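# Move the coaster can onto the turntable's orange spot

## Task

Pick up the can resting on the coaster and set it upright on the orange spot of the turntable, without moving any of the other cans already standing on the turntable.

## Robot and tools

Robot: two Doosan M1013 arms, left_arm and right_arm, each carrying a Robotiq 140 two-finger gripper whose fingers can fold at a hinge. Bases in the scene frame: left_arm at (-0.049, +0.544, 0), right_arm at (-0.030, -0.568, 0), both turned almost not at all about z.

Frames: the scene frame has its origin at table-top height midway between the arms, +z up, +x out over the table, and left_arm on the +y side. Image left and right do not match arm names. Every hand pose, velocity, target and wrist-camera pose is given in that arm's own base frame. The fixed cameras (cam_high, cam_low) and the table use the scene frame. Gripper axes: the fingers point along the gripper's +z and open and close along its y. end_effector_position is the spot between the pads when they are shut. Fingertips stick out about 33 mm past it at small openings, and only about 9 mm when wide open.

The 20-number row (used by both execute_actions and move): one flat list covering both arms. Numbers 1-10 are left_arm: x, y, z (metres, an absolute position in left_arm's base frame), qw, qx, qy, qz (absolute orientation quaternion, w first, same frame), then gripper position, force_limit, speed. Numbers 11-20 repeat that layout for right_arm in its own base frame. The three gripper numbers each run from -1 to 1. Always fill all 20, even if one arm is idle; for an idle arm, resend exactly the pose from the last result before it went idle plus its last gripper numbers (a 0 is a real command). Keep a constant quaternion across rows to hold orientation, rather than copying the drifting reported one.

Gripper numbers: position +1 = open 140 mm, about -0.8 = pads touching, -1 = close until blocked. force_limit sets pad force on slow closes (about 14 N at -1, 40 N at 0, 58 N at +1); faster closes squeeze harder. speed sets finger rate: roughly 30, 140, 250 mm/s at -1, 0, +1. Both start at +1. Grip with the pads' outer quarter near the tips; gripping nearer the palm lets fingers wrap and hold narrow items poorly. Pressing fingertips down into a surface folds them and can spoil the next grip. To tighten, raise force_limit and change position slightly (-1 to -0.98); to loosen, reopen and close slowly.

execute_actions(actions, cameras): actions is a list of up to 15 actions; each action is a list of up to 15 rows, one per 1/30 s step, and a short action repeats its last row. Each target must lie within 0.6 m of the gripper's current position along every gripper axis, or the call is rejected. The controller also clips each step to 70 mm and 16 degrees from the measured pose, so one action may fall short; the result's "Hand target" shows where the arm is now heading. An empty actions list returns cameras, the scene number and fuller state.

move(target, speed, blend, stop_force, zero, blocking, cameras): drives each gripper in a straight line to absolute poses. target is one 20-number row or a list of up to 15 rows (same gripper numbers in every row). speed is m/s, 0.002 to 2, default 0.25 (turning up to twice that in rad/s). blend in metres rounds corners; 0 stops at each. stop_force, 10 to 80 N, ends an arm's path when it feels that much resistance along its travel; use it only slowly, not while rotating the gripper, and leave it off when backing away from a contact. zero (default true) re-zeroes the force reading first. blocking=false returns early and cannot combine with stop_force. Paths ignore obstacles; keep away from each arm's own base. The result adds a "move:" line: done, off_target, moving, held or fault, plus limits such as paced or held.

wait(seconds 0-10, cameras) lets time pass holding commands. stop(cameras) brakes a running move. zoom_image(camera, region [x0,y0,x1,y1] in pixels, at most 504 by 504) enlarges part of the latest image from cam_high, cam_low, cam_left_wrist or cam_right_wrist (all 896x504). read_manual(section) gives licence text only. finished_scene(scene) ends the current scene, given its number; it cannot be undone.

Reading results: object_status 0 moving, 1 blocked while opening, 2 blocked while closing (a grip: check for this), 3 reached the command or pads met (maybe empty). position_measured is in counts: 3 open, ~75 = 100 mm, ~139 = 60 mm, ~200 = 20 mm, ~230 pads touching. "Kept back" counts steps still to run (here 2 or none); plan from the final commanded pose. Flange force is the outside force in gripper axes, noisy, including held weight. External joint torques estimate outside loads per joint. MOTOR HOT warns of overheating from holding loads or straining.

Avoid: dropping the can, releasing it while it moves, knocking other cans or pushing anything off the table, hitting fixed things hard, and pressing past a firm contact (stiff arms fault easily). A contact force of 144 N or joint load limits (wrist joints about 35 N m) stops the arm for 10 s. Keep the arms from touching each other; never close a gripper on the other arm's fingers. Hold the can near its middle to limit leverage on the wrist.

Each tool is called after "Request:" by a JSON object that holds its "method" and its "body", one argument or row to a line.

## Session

Request:
{"method": "execute_actions", "body": {
  "actions": []
}}

Request:
{"method": "zoom_image", "body": {
  "camera": "cam_high",
  "region": [350, 100, 560, 250]
}}

Scene clock: 0.00 s.
left_arm: end_effector_position=(+0.7224, +0.0425, +0.3627) position_measured=3 object_status=3 end_effector_quat_wxyz=(+0.584, +0.586, -0.512, +0.230) | right_arm: end_effector_position=(+0.5687, +0.0184, +0.1406) position_measured=3 object_status=3 end_effector_quat_wxyz=(-0.137, +0.663, +0.732, +0.075)
Joint positions: left_arm=[0.359 0.664 1.288 -1.048 2.103 3.269] | right_arm=[-0.186 0.22 1.919 0.293 1.179 -0.421]
Joint velocities: within noise
Joint torques (N m): no reading
External joint torques (N m): no reading
Flange force (N): no reading
Hand target: left_arm +0.7224, +0.0425, +0.3627; +0.584, +0.586, -0.512, +0.230 | right_arm +0.5687, +0.0184, +0.1406; -0.137, +0.663, +0.732, +0.075
Tool commands: left_gripper/position=+1.0 left_gripper/force_limit=+1.0 left_gripper/speed=+1.0 right_gripper/position=+1.0 right_gripper/force_limit=+1.0 right_gripper/speed=+1.0
camera_calibration:
cam_left_wrist: T_world_to_cam=[[-0.860642, 0.224724, 0.456941, 0.448617], [-0.236552, 0.618206, -0.749576, 0.419738], [-0.450931, -0.753207, -0.478895, 0.675206], [0, 0, 0, 1]] pos_world=[0.78986, 0.148271, 0.432987]
cam_right_wrist: T_world_to_cam=[[0.992472, 0.0950138, -0.0772724, -0.542241], [0.0995951, -0.99335, 0.0577625, -0.0408127], [-0.0712703, -0.0650236, -0.995335, 0.326451], [0, 0, 0, 1]] pos_world=[0.56549, 0.0322061, 0.285385]

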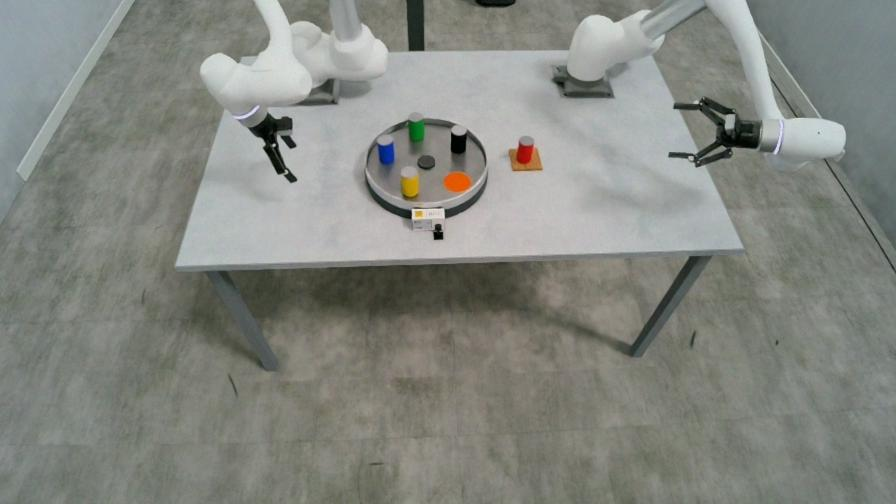

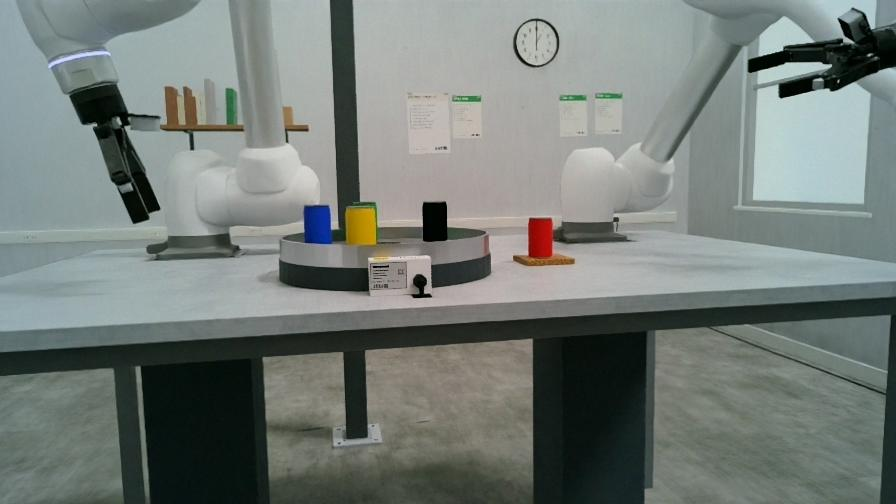

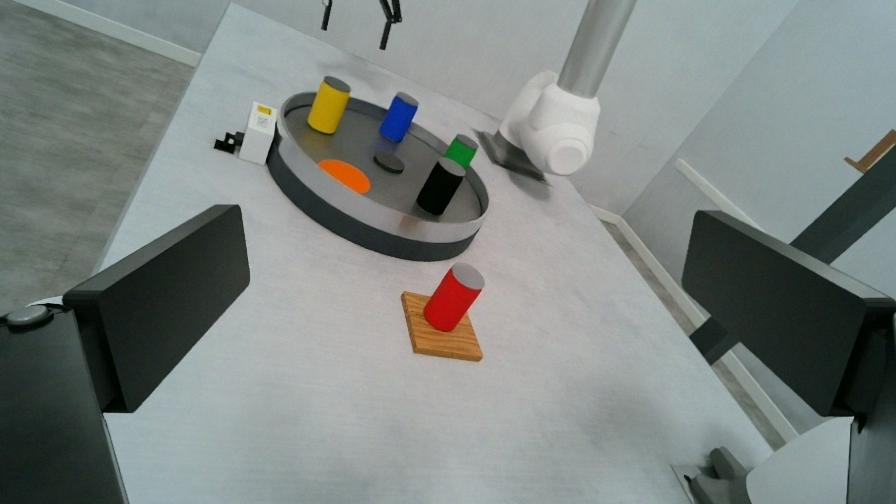

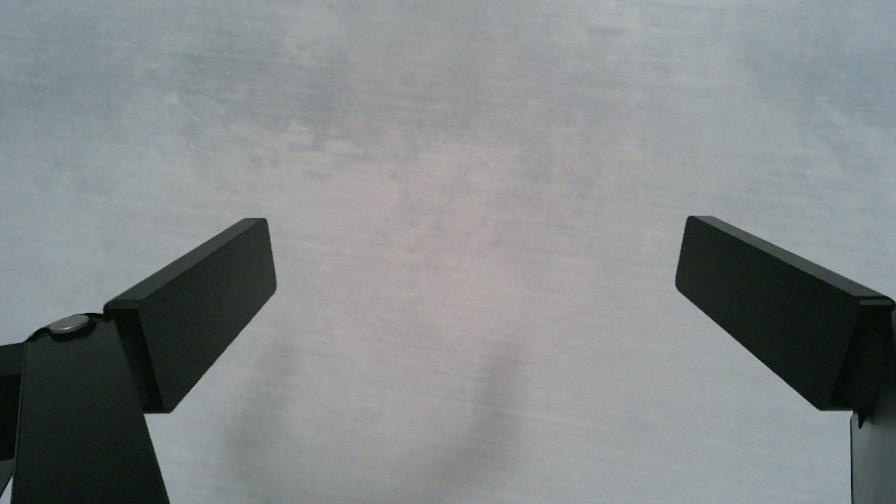

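Scaled by 2.400 from the camera's 896x504 image, which has a finer 1280x720 frame.

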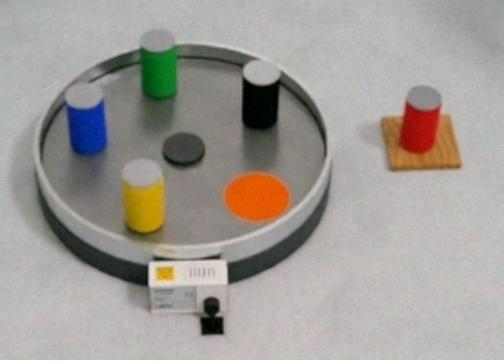

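Request:
{"method": "move", "body": {
  "target": [0.4785,-0.3052,0.25,0,0.924,0.383,0,1,-0.1,1,0.5687,0.0184,0.1406,-0.137,0.663,0.732,0.075,1,1,1],
  "speed": 0.5,
  "cameras": ["cam_high","cam_left_wrist"]
}}

Request:
{"method": "zoom_image", "body": {
  "camera": "cam_high",
  "region": [350, 100, 560, 250]
}}

Scene clock: 3.37 s.
left_arm: end_effector_position=(+0.4785, -0.3052, +0.2500) position_measured=3 object_status=3 end_effector_quat_wxyz=(+0.000, +0.924, +0.383, +0.000) | right_arm: end_effector_position=(+0.5687, +0.0184, +0.1406) position_measured=3 object_status=3 end_effector_quat_wxyz=(-0.137, +0.663, +0.732, +0.075)
Joint positions: left_arm=[-0.629 0.065 1.85 0 1.227 0.156] | right_arm=[-0.186 0.22 1.919 0.294 1.179 -0.422]
Joint torques (N m): left_arm=[-0.31 -47.37 -41.06 4.31 -0.04 -0.21] | right_arm=[-0.04 -56.97 -36.16 4.47 0.91 -0.45]
External joint torques (N m): left_arm=[0.29 1.26 1.79 -0.24 0.02 0.21] | right_arm=[0.01 -1.35 0.57 -0.35 -0.38 0.45]
Flange force (N): left_arm=[0.7 -1.2 3.0] | right_arm=[1.4 -2.8 0.3]
Hand target: left_arm +0.4785, -0.3052, +0.2500; +0.000, +0.924, +0.383, +0.000 | right_arm +0.5687, +0.0184, +0.1406; -0.137, +0.663, +0.732, +0.075
Off the commanded pose: left_arm 0.000 m, 0 deg | right_arm 0.000 m, 0 deg.
move: done
camera_calibration:
cam_left_wrist: T_world_to_cam=[[0.710384, -0.703515, 0.0205197, -0.55759], [-0.668218, -0.665015, 0.333525, 0.0366175], [-0.220994, -0.250642, -0.942518, 0.408753], [0, 0, 0, 1]] pos_world=[0.510903, -0.26547, 0.384486]
Images, in order (width x height): cam_high 896x504, cam_left_wrist 896x504.

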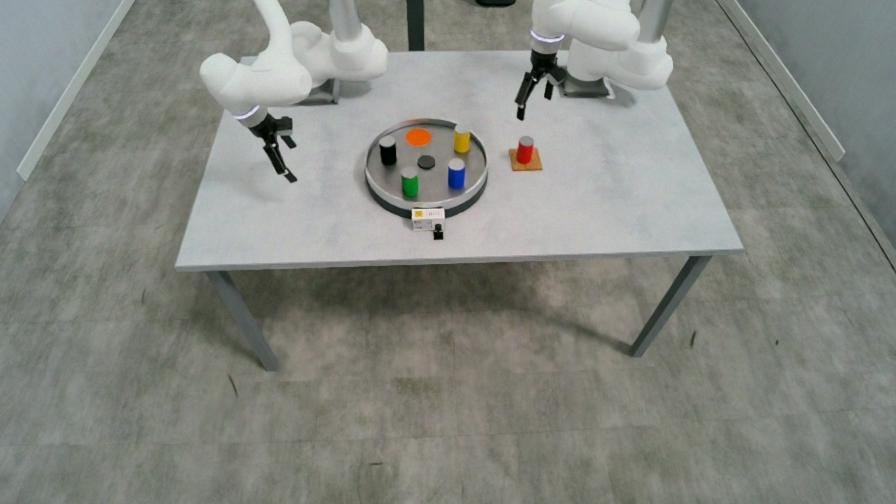

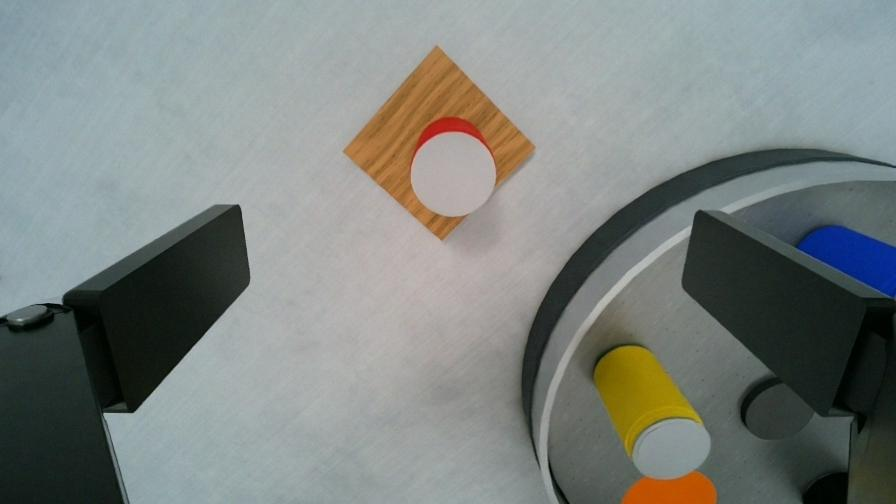

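Scaled by 2.400 from the camera's 896x504 image, which has a finer 1280x720 frame.

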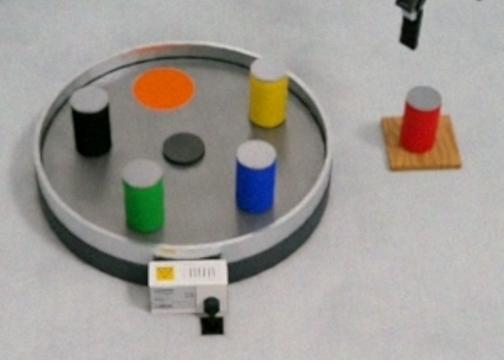

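Request:
{"method": "move", "body": {
  "target": [
    [0.4785,-0.3052,0.15,0,0.924,0.383,0,0.1,-0.1,1,0.5687,0.0184,0.1406,-0.137,0.663,0.732,0.075,1,1,1],
    [0.4785,-0.3052,0.105,0,0.924,0.383,0,0.1,-0.1,1,0.5687,0.0184,0.1406,-0.137,0.663,0.732,0.075,1,1,1]
  ],
  "speed": [0.25,0.12],
  "blend": 0.01,
  "cameras": ["cam_low","cam_left_wrist","cam_high"]
}}

Request:
{"method": "zoom_image", "body": {
  "camera": "cam_low",
  "region": [430, 140, 630, 280]
}}

Request:
{"method": "zoom_image", "body": {
  "camera": "cam_high",
  "region": [350, 100, 560, 250]
}}

Scene clock: 4.67 s.
left_arm: end_effector_position=(+0.4785, -0.3052, +0.1050) position_measured=117 object_status=3 end_effector_quat_wxyz=(+0.000, +0.924, +0.383, +0.000) | right_arm: end_effector_position=(+0.5687, +0.0184, +0.1406) position_measured=3 object_status=3 end_effector_quat_wxyz=(-0.137, +0.663, +0.732, +0.075)
Joint positions: left_arm=[-0.629 0.181 2.01 0 0.951 0.156] | right_arm=[-0.186 0.22 1.919 0.294 1.179 -0.422]
Joint torques (N m): left_arm=[0.39 -53.91 -35.73 3.86 0.07 -0.16] | right_arm=[-0.37 -56.55 -35.92 4.43 0.85 -0.49]
External joint torques (N m): left_arm=[-0.51 0.94 1.63 -0.33 -0.08 0.16] | right_arm=[0.36 -2.13 0.12 -0.28 -0.32 0.49]
Flange force (N): left_arm=[-1.0 -1.5 2.6] | right_arm=[2.4 -3.0 -0.7]
Hand target: left_arm +0.4785, -0.3052, +0.1050; +0.000, +0.924, +0.383, +0.000 | right_arm +0.5687, +0.0184, +0.1406; -0.137, +0.663, +0.732, +0.075
Off the commanded pose: left_arm 0.000 m, 0 deg | right_arm 0.000 m, 0 deg.
move: done
camera_calibration:
cam_left_wrist: T_world_to_cam=[[0.710432, -0.703467, 0.0204945, -0.554688], [-0.668168, -0.665066, 0.333526, 0.084906], [-0.220994, -0.250641, -0.942518, 0.271969], [0, 0, 0, 1]] pos_world=[0.510903, -0.26557, 0.239386]
Images, in order (width x height): cam_high 896x504, cam_low 896x504, cam_left_wrist 896x504.

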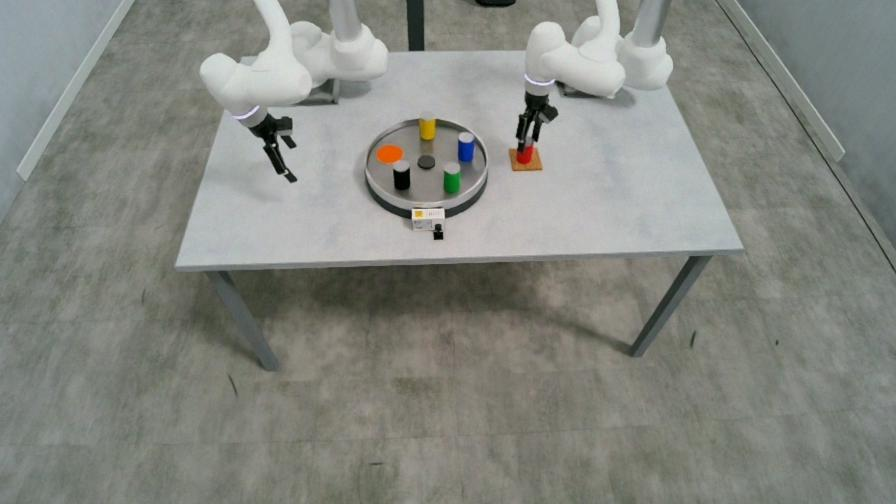

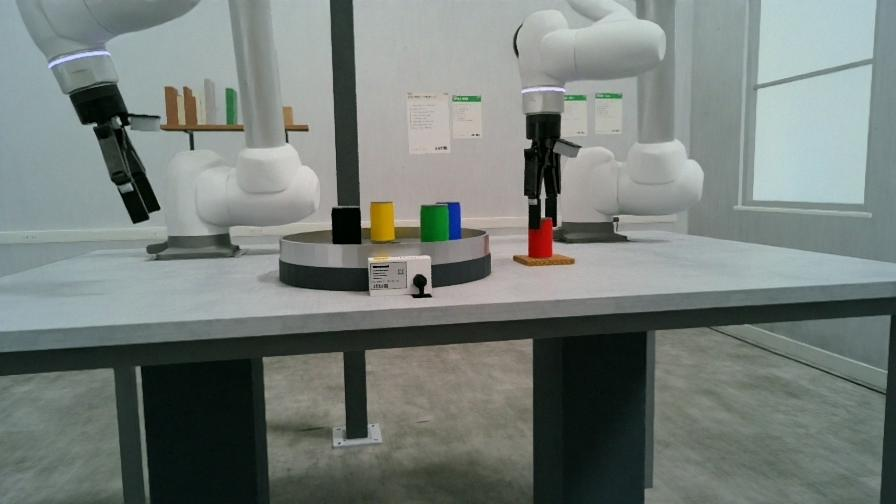

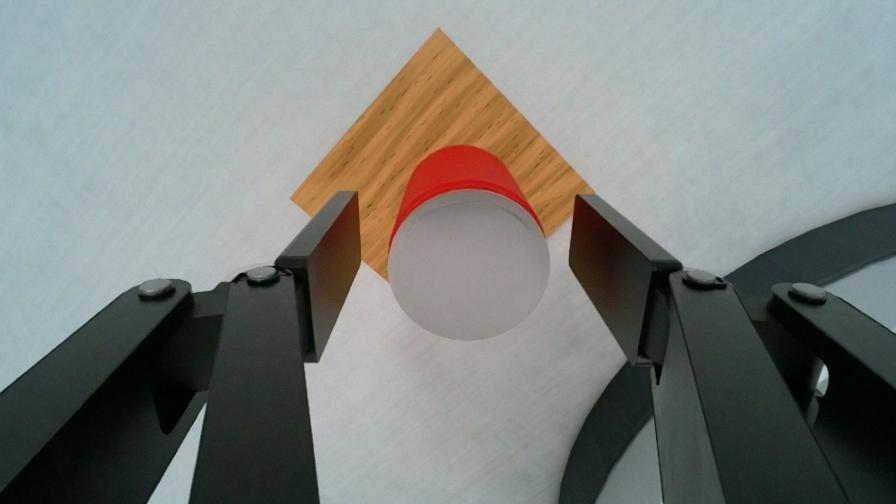

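Scaled by 2.520 from the camera's 896x504 image, which has a finer 1280x720 frame.

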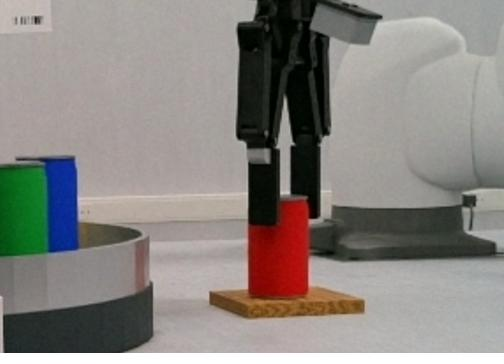

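Scaled by 2.400 from the camera's 896x504 image, which has a finer 1280x720 frame.

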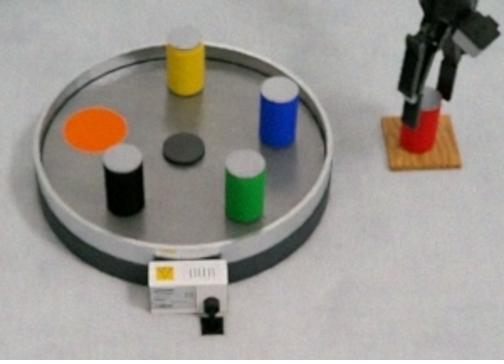

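Request:
{"method": "move", "body": {
  "target": [0.4785,-0.3052,0.109,0,0.924,0.383,0,0.1,-0.1,1,0.5687,0.0184,0.1406,-0.137,0.663,0.732,0.075,1,1,1],
  "speed": 0.05
}}

Request:
{"method": "move", "body": {
  "target": [0.4785,-0.3052,0.109,0,0.924,0.383,0,-1,-0.1,-1,0.5687,0.0184,0.1406,-0.137,0.663,0.732,0.075,1,1,1]
}}

Request:
{"method": "move", "body": {
  "target": [
    [0.4785,-0.3052,0.255,0,0.924,0.383,0,-1,-0.1,-1,0.5687,0.0184,0.1406,-0.137,0.663,0.732,0.075,1,1,1],
    [0.6018,-0.5351,0.255,0,0.924,0.383,0,-1,-0.1,-1,0.5687,0.0184,0.1406,-0.137,0.663,0.732,0.075,1,1,1]
  ],
  "speed": [0.15,0.25],
  "blend": 0.015,
  "cameras": ["cam_high","cam_low","cam_left_wrist"]
}}

Request:
{"method": "zoom_image", "body": {
  "camera": "cam_high",
  "region": [350, 100, 560, 250]
}}

Request:
{"method": "wait", "body": {
  "seconds": 1,
  "cameras": ["cam_high","cam_left_wrist"]
}}

Request:
{"method": "zoom_image", "body": {
  "camera": "cam_high",
  "region": [350, 100, 560, 250]
}}

Request:
{"method": "wait", "body": {
  "seconds": 2,
  "cameras": ["cam_high","cam_left_wrist"]
}}

Request:
{"method": "zoom_image", "body": {
  "camera": "cam_high",
  "region": [350, 100, 560, 250]
}}

Scene clock: 5.57 s.
left_arm: end_effector_position=(+0.4785, -0.3052, +0.1090) position_measured=117 object_status=3 end_effector_quat_wxyz=(+0.000, +0.924, +0.383, +0.000) | right_arm: end_effector_position=(+0.5687, +0.0184, +0.1406) position_measured=3 object_status=3 end_effector_quat_wxyz=(-0.137, +0.663, +0.732, +0.075)
Joint positions: left_arm=[-0.629 0.177 2.006 0 0.958 0.156] | right_arm=[-0.186 0.22 1.919 0.294 1.179 -0.422]
Joint torques (N m): left_arm=[0.51 -53.71 -35.94 3.86 -0.02 -0.14] | right_arm=[-0.99 -56.76 -36.12 4.39 0.96 -0.48]
External joint torques (N m): left_arm=[-0.29 1.13 1.76 -0.31 0 0.14] | right_arm=[1.02 -1.77 0.33 -0.25 -0.43 0.47]
Flange force (N): left_arm=[-0.6 -1.5 2.8] | right_arm=[3.2 -2.5 0.3]
Hand target: left_arm +0.4785, -0.3052, +0.1090; +0.000, +0.924, +0.383, +0.000 | right_arm +0.5687, +0.0184, +0.1406; -0.137, +0.663, +0.732, +0.075
Off the commanded pose: left_arm 0.000 m, 0 deg | right_arm 0.000 m, 0 deg.
move: done

Scene clock: 6.63 s.
left_arm: end_effector_position=(+0.4785, -0.3052, +0.1090) position_measured=153 object_status=0 end_effector_quat_wxyz=(+0.000, +0.924, +0.383, +0.000) | right_arm: end_effector_position=(+0.5687, +0.0184, +0.1406) position_measured=3 object_status=3 end_effector_quat_wxyz=(-0.137, +0.663, +0.732, +0.075)
Joint positions: left_arm=[-0.629 0.177 2.006 0 0.958 0.156] | right_arm=[-0.186 0.22 1.919 0.294 1.179 -0.422]
Joint torques (N m): left_arm=[0.27 -50.37 -34.02 3.83 -0.5 -0.14] | right_arm=[-0.07 -56.96 -36.08 4.45 0.89 -0.44]
External joint torques (N m): left_arm=[-0.24 -1.71 -0.11 -0.28 0.48 0.14] | right_arm=[0.01 -1.54 0.27 -0.31 -0.37 0.44]
Flange force (N): left_arm=[-0.6 -2.1 -2.8] | right_arm=[1.5 -2.6 -0.2]
Hand target: left_arm +0.4785, -0.3052, +0.1090; +0.000, +0.924, +0.383, +0.000 | right_arm +0.5687, +0.0184, +0.1406; -0.137, +0.663, +0.732, +0.075
Off the commanded pose: left_arm 0.000 m, 0 deg | right_arm 0.000 m, 0 deg.
move: done

Scene clock: 9.00 s.
left_arm: end_effector_position=(+0.6017, -0.5351, +0.2550) position_measured=153 object_status=2 end_effector_quat_wxyz=(+0.000, +0.924, +0.383, +0.000) | right_arm: end_effector_position=(+0.5687, +0.0184, +0.1406) position_measured=3 object_status=3 end_effector_quat_wxyz=(-0.137, +0.663, +0.732, +0.075)
Joint positions: left_arm=[-0.77 0.433 1.368 0 1.34 0.015] | right_arm=[-0.186 0.22 1.919 0.294 1.179 -0.422]
Joint torques (N m): left_arm=[0.68 -87.81 -43.16 4.48 0.03 -0.17] | right_arm=[-0.38 -56.46 -36.02 4.47 0.95 -0.54]
External joint torques (N m): left_arm=[-0.7 3.19 2.31 -0.24 -0.04 0.17] | right_arm=[0.35 -2.1 0.13 -0.33 -0.43 0.53]
Flange force (N): left_arm=[-0.7 -0.4 4.2] | right_arm=[2.4 -3.0 -0.5]
Hand target: left_arm +0.6018, -0.5351, +0.2550; +0.000, +0.924, +0.383, +0.000 | right_arm +0.5687, +0.0184, +0.1406; -0.137, +0.663, +0.732, +0.075
Off the commanded pose: left_arm 0.000 m, 0 deg | right_arm 0.000 m, 0 deg.
move: done
camera_calibration:
cam_left_wrist: T_world_to_cam=[[0.710384, -0.703515, 0.0205197, -0.807091], [-0.668218, -0.665015, 0.333525, -0.0356123], [-0.220994, -0.250642, -0.942518, 0.383066], [0, 0, 0, 1]] pos_world=[0.634203, -0.49547, 0.389486]
Images, in order (width x height): cam_high 896x504, cam_low 896x504, cam_left_wrist 896x504.

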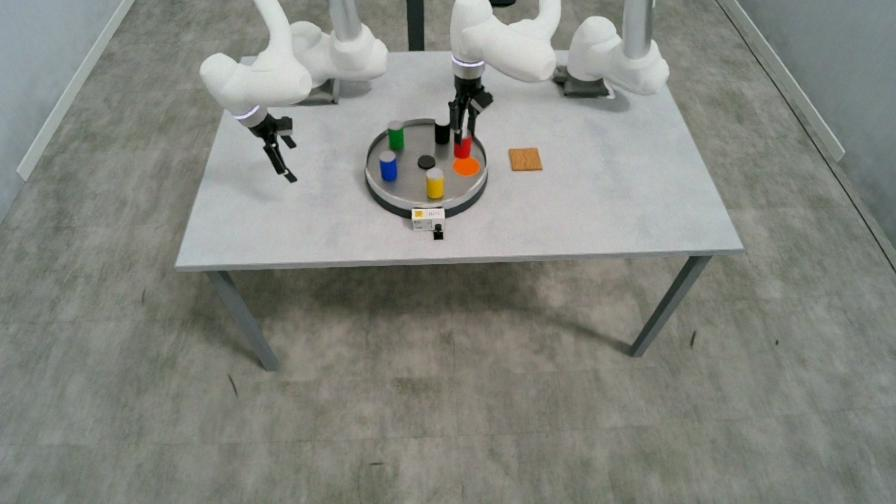

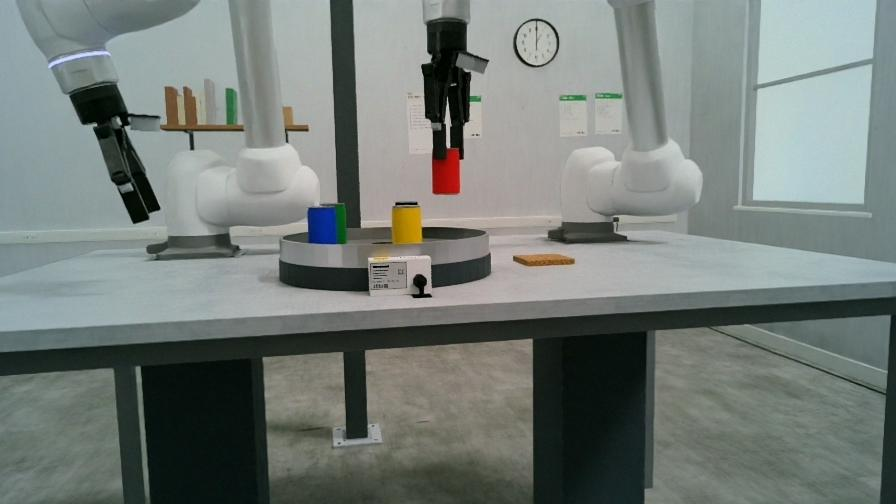

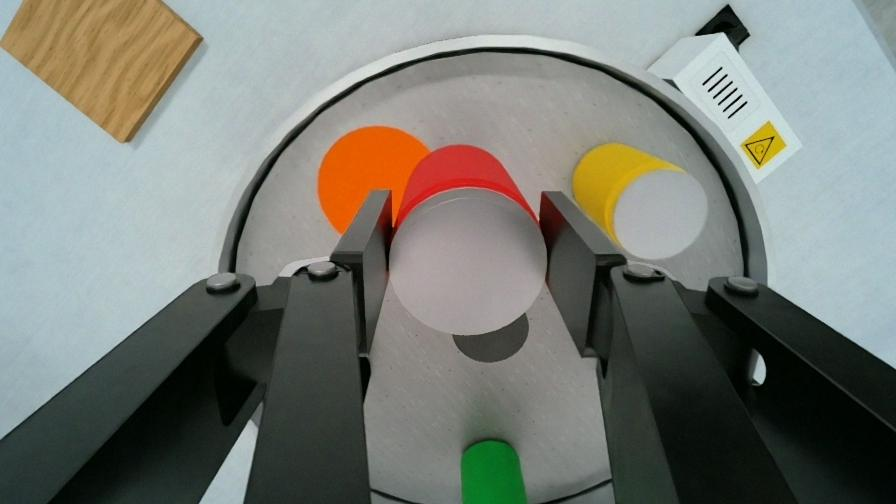

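Scaled by 2.400 from the camera's 896x504 image, which has a finer 1280x720 frame.

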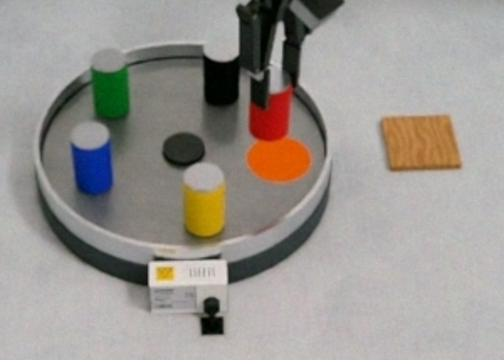

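Scene clock: 10.00 s.
left_arm: end_effector_position=(+0.6018, -0.5351, +0.2550) position_measured=153 object_status=2 end_effector_quat_wxyz=(+0.000, +0.924, +0.383, +0.000) | right_arm: end_effector_position=(+0.5687, +0.0184, +0.1406) position_measured=3 object_status=3 end_effector_quat_wxyz=(-0.137, +0.663, +0.732, +0.075)
Joint positions: left_arm=[-0.77 0.433 1.368 0 1.34 0.015] | right_arm=[-0.186 0.22 1.919 0.294 1.179 -0.422]
Joint torques (N m): left_arm=[0.93 -87.73 -43.29 4.52 0.04 -0.15] | right_arm=[-0.21 -56.69 -36.08 4.5 0.9 -0.44]
External joint torques (N m): left_arm=[-0.87 4.05 2.67 -0.3 -0.05 0.15] | right_arm=[0.24 -2.08 0.04 -0.33 -0.38 0.44]
Flange force (N): left_arm=[-0.9 0.1 5.0] | right_arm=[2.1 -2.9 -0.7]
Hand target: left_arm +0.6018, -0.5351, +0.2550; +0.000, +0.924, +0.383, +0.000 | right_arm +0.5687, +0.0184, +0.1406; -0.137, +0.663, +0.732, +0.075
Tool commands: left_gripper/position=-1.0 left_gripper/force_limit=-0.1 left_gripper/speed=-1.0 right_gripper/position=+1.0 right_gripper/force_limit=+1.0 right_gripper/speed=+1.0
Off the commanded pose: left_arm 0.000 m, 0 deg | right_arm 0.000 m, 0 deg.
wait: 1.00 s; at rest by 0.17 s
camera_calibration:
cam_left_wrist: T_world_to_cam=[[0.710384, -0.703515, 0.0205197, -0.807089], [-0.668218, -0.665015, 0.333525, -0.035579], [-0.220994, -0.250642, -0.942518, 0.382972], [0, 0, 0, 1]] pos_world=[0.634203, -0.49547, 0.389386]
Images, in order (width x height): cam_high 896x504, cam_left_wrist 896x504.

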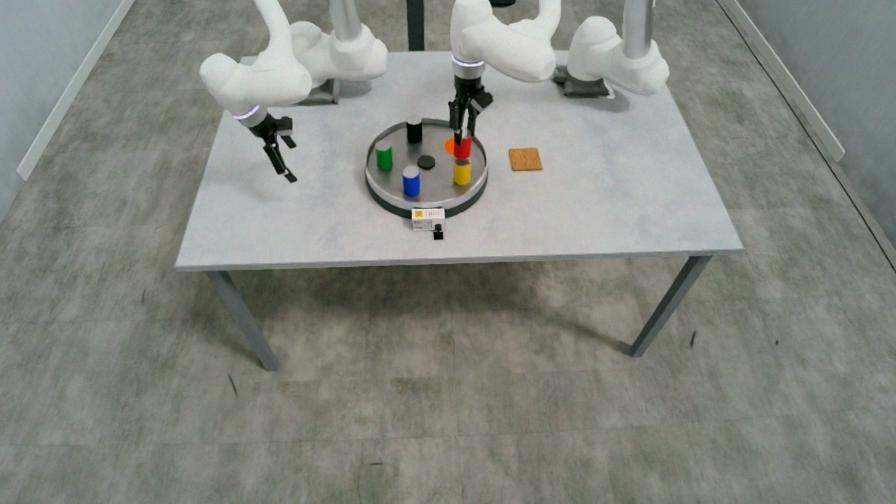

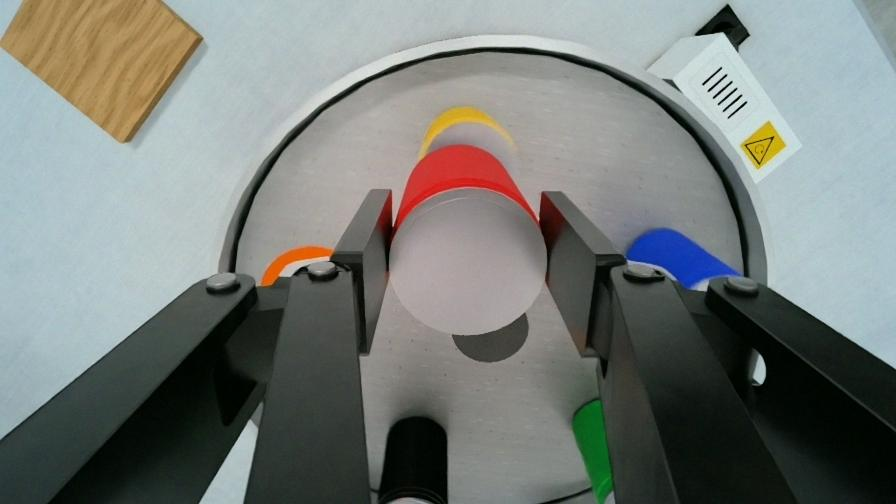

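Scaled by 2.400 from the camera's 896x504 image, which has a finer 1280x720 frame.

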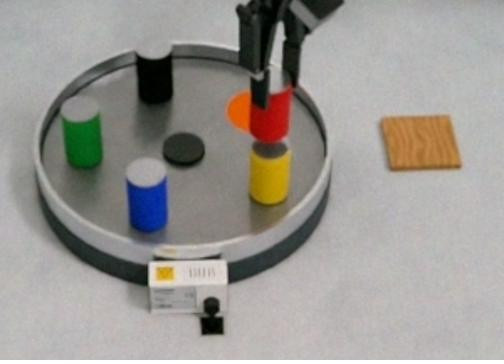

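Scene clock: 12.00 s.
left_arm: end_effector_position=(+0.6018, -0.5351, +0.2550) position_measured=153 object_status=2 end_effector_quat_wxyz=(+0.000, +0.924, +0.383, +0.000) | right_arm: end_effector_position=(+0.5687, +0.0184, +0.1406) position_measured=3 object_status=3 end_effector_quat_wxyz=(-0.137, +0.663, +0.732, +0.075)
Joint positions: left_arm=[-0.77 0.433 1.368 0 1.34 0.015] | right_arm=[-0.186 0.22 1.919 0.294 1.179 -0.422]
Joint torques (N m): left_arm=[0.37 -87.77 -43.25 4.51 0 -0.13] | right_arm=[-0.1 -56.57 -36.06 4.51 0.96 -0.42]
External joint torques (N m): left_arm=[-0.53 3.38 2.48 -0.29 0 0.13] | right_arm=[0.03 -1.98 0.32 -0.38 -0.42 0.42]
Flange force (N): left_arm=[-0.5 -0.5 4.5] | right_arm=[1.7 -3.3 -0.4]
Hand target: left_arm +0.6018, -0.5351, +0.2550; +0.000, +0.924, +0.383, +0.000 | right_arm +0.5687, +0.0184, +0.1406; -0.137, +0.663, +0.732, +0.075
Tool commands: left_gripper/position=-1.0 left_gripper/force_limit=-0.1 left_gripper/speed=-1.0 right_gripper/position=+1.0 right_gripper/force_limit=+1.0 right_gripper/speed=+1.0
Off the commanded pose: left_arm 0.000 m, 0 deg | right_arm 0.000 m, 0 deg.
wait: 2.00 s; at rest by 0.17 s
camera_calibration:
cam_left_wrist: T_world_to_cam=[[0.710384, -0.703515, 0.0205197, -0.807089], [-0.668218, -0.665015, 0.333525, -0.035579], [-0.220994, -0.250642, -0.942518, 0.382972], [0, 0, 0, 1]] pos_world=[0.634203, -0.49547, 0.389386]
Images, in order (width x height): cam_high 896x504, cam_left_wrist 896x504.

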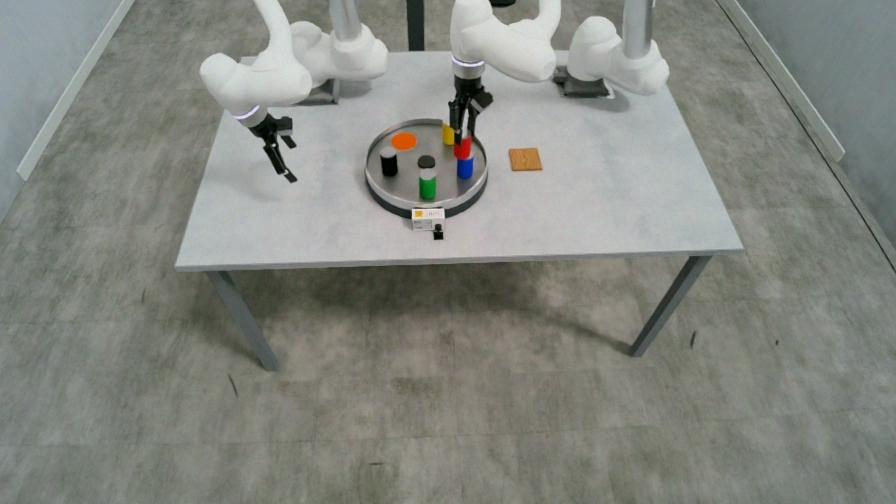

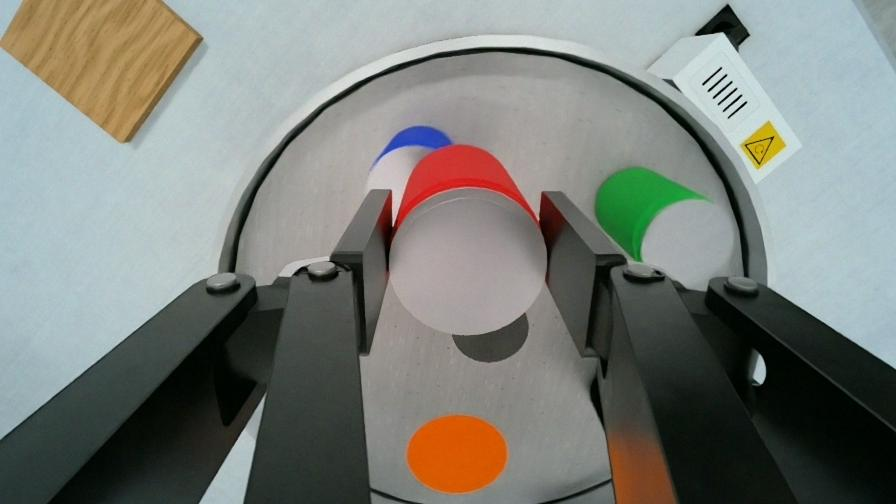

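Scaled by 2.400 from the camera's 896x504 image, which has a finer 1280x720 frame.

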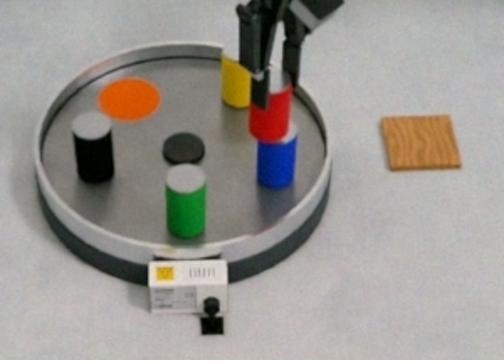

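Request:
{"method": "wait", "body": {
  "seconds": 0.1
}}

Scene clock: 12.40 s.
left_arm: end_effector_position=(+0.6018, -0.5351, +0.2550) position_measured=153 object_status=2 end_effector_quat_wxyz=(+0.000, +0.924, +0.383, +0.000) | right_arm: end_effector_position=(+0.5687, +0.0184, +0.1406) position_measured=3 object_status=3 end_effector_quat_wxyz=(-0.137, +0.663, +0.732, +0.075)
Joint positions: left_arm=[-0.77 0.433 1.368 0 1.34 0.015] | right_arm=[-0.186 0.22 1.919 0.294 1.179 -0.422]
Joint torques (N m): left_arm=[0.43 -87.82 -43.24 4.51 0.01 -0.13] | right_arm=[0.04 -57.09 -35.84 4.48 0.87 -0.47]
External joint torques (N m): left_arm=[-0.76 4.08 2.58 -0.3 -0.03 0.13] | right_arm=[-0.05 -1.49 -0.05 -0.32 -0.35 0.47]
Flange force (N): left_arm=[-0.8 0.4 4.9] | right_arm=[1.4 -2.0 -0.6]
Hand target: left_arm +0.6018, -0.5351, +0.2550; +0.000, +0.924, +0.383, +0.000 | right_arm +0.5687, +0.0184, +0.1406; -0.137, +0.663, +0.732, +0.075
Tool commands: left_gripper/position=-1.0 left_gripper/force_limit=-0.1 left_gripper/speed=-1.0 right_gripper/position=+1.0 right_gripper/force_limit=+1.0 right_gripper/speed=+1.0
Off the commanded pose: left_arm 0.000 m, 0 deg | right_arm 0.000 m, 0 deg.
wait: 0.10 s; at rest from the start

Request:
{"method": "wait", "body": {
  "seconds": 3.74
}}

Request:
{"method": "move", "body": {
  "target": [
    [0.57,-0.522,0.23,0,0.924,0.383,0,-1,-0.1,-1,0.5687,0.0184,0.1406,-0.137,0.663,0.732,0.075,1,1,1],
    [0.536,-0.5175,0.208,0,0.924,0.383,0,-1,-0.1,-1,0.5687,0.0184,0.1406,-0.137,0.663,0.732,0.075,1,1,1],
    [0.502,-0.522,0.186,0,0.924,0.383,0,-1,-0.1,-1,0.5687,0.0184,0.1406,-0.137,0.663,0.732,0.075,1,1,1],
    [0.4703,-0.5351,0.167,0,0.924,0.383,0,-1,-0.1,-1,0.5687,0.0184,0.1406,-0.137,0.663,0.732,0.075,1,1,1],
    [0.443,-0.556,0.156,0,0.924,0.383,0,-1,-0.1,-1,0.5687,0.0184,0.1406,-0.137,0.663,0.732,0.075,1,1,1],
    [0.4221,-0.5833,0.1525,0,0.924,0.383,0,-1,-0.1,-1,0.5687,0.0184,0.1406,-0.137,0.663,0.732,0.075,1,1,1],
    [0.409,-0.615,0.1525,0,0.924,0.383,0,-1,-0.1,-1,0.5687,0.0184,0.1406,-0.137,0.663,0.732,0.075,1,1,1],
    [0.4045,-0.649,0.1525,0,0.924,0.383,0,-1,-0.1,-1,0.5687,0.0184,0.1406,-0.137,0.663,0.732,0.075,1,1,1],
    [0.409,-0.683,0.1525,0,0.924,0.383,0,-1,-0.1,-1,0.5687,0.0184,0.1406,-0.137,0.663,0.732,0.075,1,1,1],
    [0.4221,-0.7148,0.1525,0,0.924,0.383,0,-1,-0.1,-1,0.5687,0.0184,0.1406,-0.137,0.663,0.732,0.075,1,1,1]
  ],
  "speed": [0.1252,0.1202,0.1202,0.1157,0.1063,0.1017,0.1013,0.1013,0.1013,0.1013],
  "blend": 0.012,
  "blocking": false
}}

Request:
{"method": "wait", "body": {
  "seconds": 1.5,
  "cameras": ["cam_left_wrist"]
}}

Scene clock: 16.37 s.
left_arm: end_effector_position=(+0.6018, -0.5351, +0.2550) position_measured=153 object_status=2 end_effector_quat_wxyz=(+0.000, +0.924, +0.383, +0.000) | right_arm: end_effector_position=(+0.5687, +0.0184, +0.1406) position_measured=3 object_status=3 end_effector_quat_wxyz=(-0.137, +0.663, +0.732, +0.075)
Joint positions: left_arm=[-0.77 0.433 1.368 0 1.34 0.015] | right_arm=[-0.186 0.22 1.919 0.294 1.179 -0.422]
Joint torques (N m): left_arm=[0.42 -87.92 -43.27 4.51 -0.01 -0.16] | right_arm=[0.16 -56.48 -36.06 4.45 0.87 -0.39]
External joint torques (N m): left_arm=[-0.5 4.77 2.9 -0.32 0 0.16] | right_arm=[-0.22 -2.13 0.01 -0.28 -0.35 0.39]
Flange force (N): left_arm=[-0.4 0.8 5.5] | right_arm=[1.4 -3.1 -1.0]
Hand target: left_arm +0.6018, -0.5351, +0.2550; +0.000, +0.924, +0.383, +0.000 | right_arm +0.5687, +0.0184, +0.1406; -0.137, +0.663, +0.732, +0.075
Tool commands: left_gripper/position=-1.0 left_gripper/force_limit=-0.1 left_gripper/speed=-1.0 right_gripper/position=+1.0 right_gripper/force_limit=+1.0 right_gripper/speed=+1.0
Off the commanded pose: left_arm 0.000 m, 0 deg | right_arm 0.000 m, 0 deg.
wait: 3.77 s; at rest from the start

Scene clock: 16.87 s.
left_arm: end_effector_position=(+0.5612, -0.5208, +0.2243) position_measured=153 object_status=2 end_effector_quat_wxyz=(+0.000, +0.924, +0.383, +0.000) end_effector_velocity=(-0.102, +0.016, -0.069) end_effector_angular_velocity=(+0.001, +0.002, +0.001) | right_arm: end_effector_position=(+0.5687, +0.0184, +0.1406) position_measured=3 object_status=3 end_effector_quat_wxyz=(-0.137, +0.663, +0.732, +0.075)
Joint positions: left_arm=[-0.793 0.385 1.496 0 1.261 -0.008] | right_arm=[-0.186 0.22 1.919 0.294 1.179 -0.422]
Joint velocities: left_arm=[-0.079 -0.097 0.268 -0.001 -0.169 -0.08] | right_arm=[within noise]
Joint torques (N m): left_arm=[-3.73 -79.29 -43.3 4.38 -0.1 -0.06] | right_arm=[0.07 -57.22 -35.88 4.44 0.85 -0.48]
External joint torques (N m): left_arm=[2.6 0.55 3.26 -0.27 0.09 0.06] | right_arm=[-0.03 -1.53 -0.08 -0.27 -0.32 0.48]
Flange force (N): left_arm=[3.2 -6.3 3.9] | right_arm=[1.4 -1.9 -0.7]
Hand target: left_arm +0.5569, -0.5202, +0.2215; +0.000, +0.924, +0.383, +0.000 | right_arm +0.5687, +0.0184, +0.1406; -0.137, +0.663, +0.732, +0.075
Tool commands: left_gripper/position=-1.0 left_gripper/force_limit=-0.1 left_gripper/speed=-1.0 right_gripper/position=+1.0 right_gripper/force_limit=+1.0 right_gripper/speed=+1.0
Off the commanded pose: left_arm 0.249 m, 0 deg | right_arm 0.000 m, 0 deg.
move: running; path passed 1 of 10 targets

Scene clock: 18.37 s.
left_arm: end_effector_position=(+0.4293, -0.5737, +0.1537) position_measured=153 object_status=2 end_effector_quat_wxyz=(+0.000, +0.924, +0.383, +0.000) end_effector_velocity=(-0.060, -0.081, -0.009) end_effector_angular_velocity=(-0.002, -0.001, +0.001) | right_arm: end_effector_position=(+0.5687, +0.0184, +0.1406) position_measured=3 object_status=3 end_effector_quat_wxyz=(-0.137, +0.663, +0.732, +0.075)
Joint positions: left_arm=[-0.977 0.354 1.677 0 1.111 -0.192] | right_arm=[-0.186 0.22 1.919 0.294 1.179 -0.422]
Joint velocities: left_arm=[-0.132 0.048 -0.05 -0.001 0 -0.132] | right_arm=[within noise]
Joint torques (N m): left_arm=[0.4 -76.85 -39.55 4.2 0.02 -0.3] | right_arm=[-0.14 -56.93 -35.99 4.49 0.91 -0.51]
External joint torques (N m): left_arm=[-0.62 4.8 2.24 -0.33 -0.03 0.3] | right_arm=[0.18 -1.65 0.23 -0.36 -0.39 0.5]
Flange force (N): left_arm=[-0.8 2.2 5.7] | right_arm=[1.9 -2.6 -0.3]
Hand target: left_arm +0.4270, -0.5770, +0.1533; +0.000, +0.924, +0.383, +0.000 | right_arm +0.5687, +0.0184, +0.1406; -0.137, +0.663, +0.732, +0.075
Tool commands: left_gripper/position=-1.0 left_gripper/force_limit=-0.1 left_gripper/speed=-1.0 right_gripper/position=+1.0 right_gripper/force_limit=+1.0 right_gripper/speed=+1.0
Off the commanded pose: left_arm 0.141 m, 0 deg | right_arm 0.000 m, 0 deg.
earlier move: running; path passed 5 of 10 targets
wait: 1.50 s; no rest
camera_calibration:
cam_left_wrist: T_world_to_cam=[[0.710368, -0.703533, 0.0204532, -0.709679], [-0.668204, -0.664998, 0.333587, -0.142679], [-0.221088, -0.250637, -0.942497, 0.239762], [0, 0, 0, 1]] pos_world=[0.461803, -0.534071, 0.288086]
Images, in order (width x height): cam_left_wrist 896x504.

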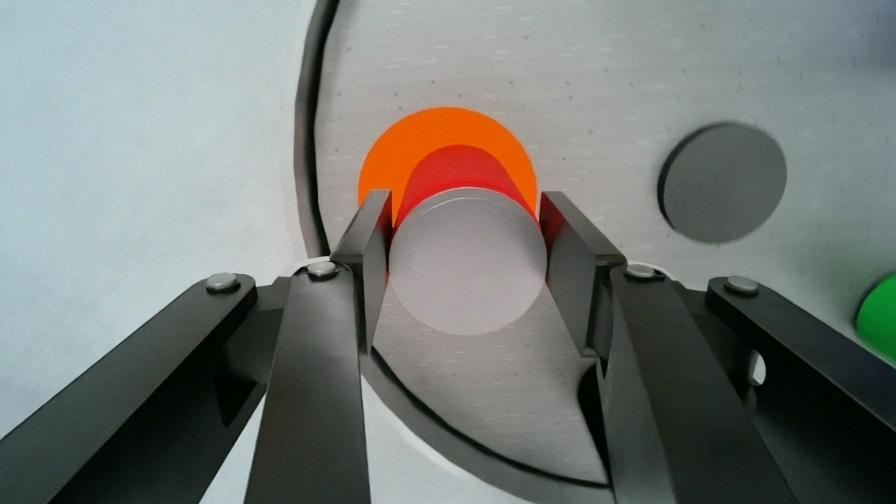

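Request:
{"method": "move", "body": {
  "target": [
    [0.4058,-0.6307,0.1525,0,0.924,0.383,0,0.1,-0.1,0,0.5687,0.0184,0.1406,-0.137,0.663,0.732,0.075,1,1,1],
    [0.4055,-0.665,0.1535,0,0.924,0.383,0,0.1,-0.1,0,0.5687,0.0184,0.1406,-0.137,0.663,0.732,0.075,1,1,1],
    [0.4141,-0.6983,0.192,0,0.924,0.383,0,0.1,-0.1,0,0.5687,0.0184,0.1406,-0.137,0.663,0.732,0.075,1,1,1],
    [0.427,-0.722,0.3,0,0.924,0.383,0,0.1,-0.1,0,0.5687,0.0184,0.1406,-0.137,0.663,0.732,0.075,1,1,1]
  ],
  "speed": [0.1013,0.1013,0.151,0.25],
  "blend": 0.012,
  "cameras": ["cam_left_wrist","cam_high"]
}}

Request:
{"method": "zoom_image", "body": {
  "camera": "cam_high",
  "region": [370, 110, 490, 210]
}}

Scene clock: 20.40 s.
left_arm: end_effector_position=(+0.4269, -0.7220, +0.2999) position_measured=117 object_status=3 end_effector_quat_wxyz=(+0.000, +0.924, +0.383, +0.000) | right_arm: end_effector_position=(+0.5687, +0.0184, +0.1406) position_measured=3 object_status=3 end_effector_quat_wxyz=(-0.137, +0.663, +0.732, +0.075)
Joint positions: left_arm=[-1.078 0.475 1.223 0 1.443 -0.293] | right_arm=[-0.186 0.22 1.919 0.294 1.179 -0.422]
Joint torques (N m): left_arm=[0.38 -91.13 -43.54 4.59 0.04 -0.15] | right_arm=[-0.03 -56.74 -35.94 4.47 0.88 -0.51]
External joint torques (N m): left_arm=[-0.32 2.7 2.21 -0.3 -0.04 0.15] | right_arm=[-0.05 -1.74 0.16 -0.34 -0.35 0.51]
Flange force (N): left_arm=[0.1 -1.2 3.9] | right_arm=[1.6 -2.7 -0.6]
Hand target: left_arm +0.4270, -0.7220, +0.3000; +0.000, +0.924, +0.383, +0.000 | right_arm +0.5687, +0.0184, +0.1406; -0.137, +0.663, +0.732, +0.075
Off the commanded pose: left_arm 0.000 m, 0 deg | right_arm 0.000 m, 0 deg.
earlier move: replaced; path passed 5 of 10 targets
move: done
camera_calibration:
cam_left_wrist: T_world_to_cam=[[0.71035, -0.703554, 0.0203872, -0.815274], [-0.668259, -0.665054, 0.333367, -0.291723], [-0.220983, -0.250431, -0.942577, 0.339933], [0, 0, 0, 1]] pos_world=[0.459303, -0.682471, 0.434285]
Images, in order (width x height): cam_high 896x504, cam_left_wrist 896x504.

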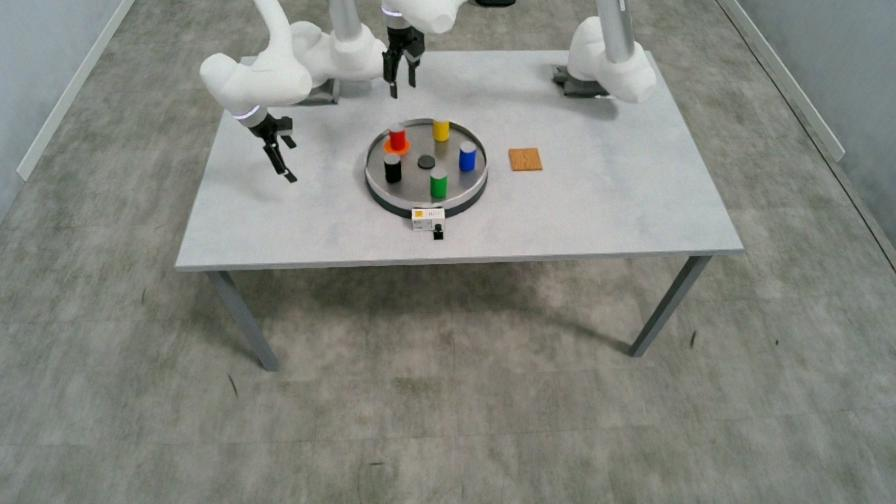

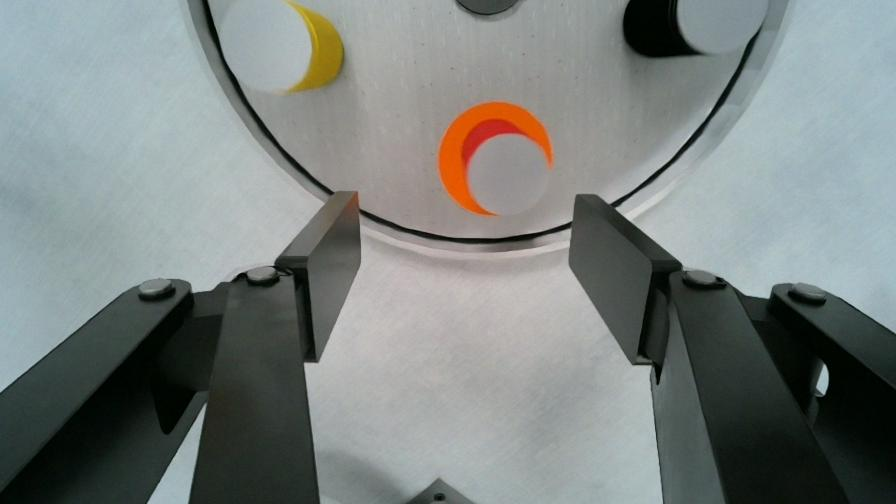

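Scaled by 4.200 from the camera's 896x504 image, which has a finer 1280x720 frame.

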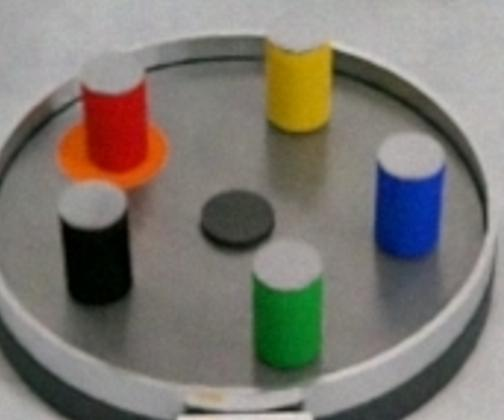

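Well centred.

Request:
{"method": "finished_scene", "body": {
  "scene": 2
}}

The scene is finished: the task was done.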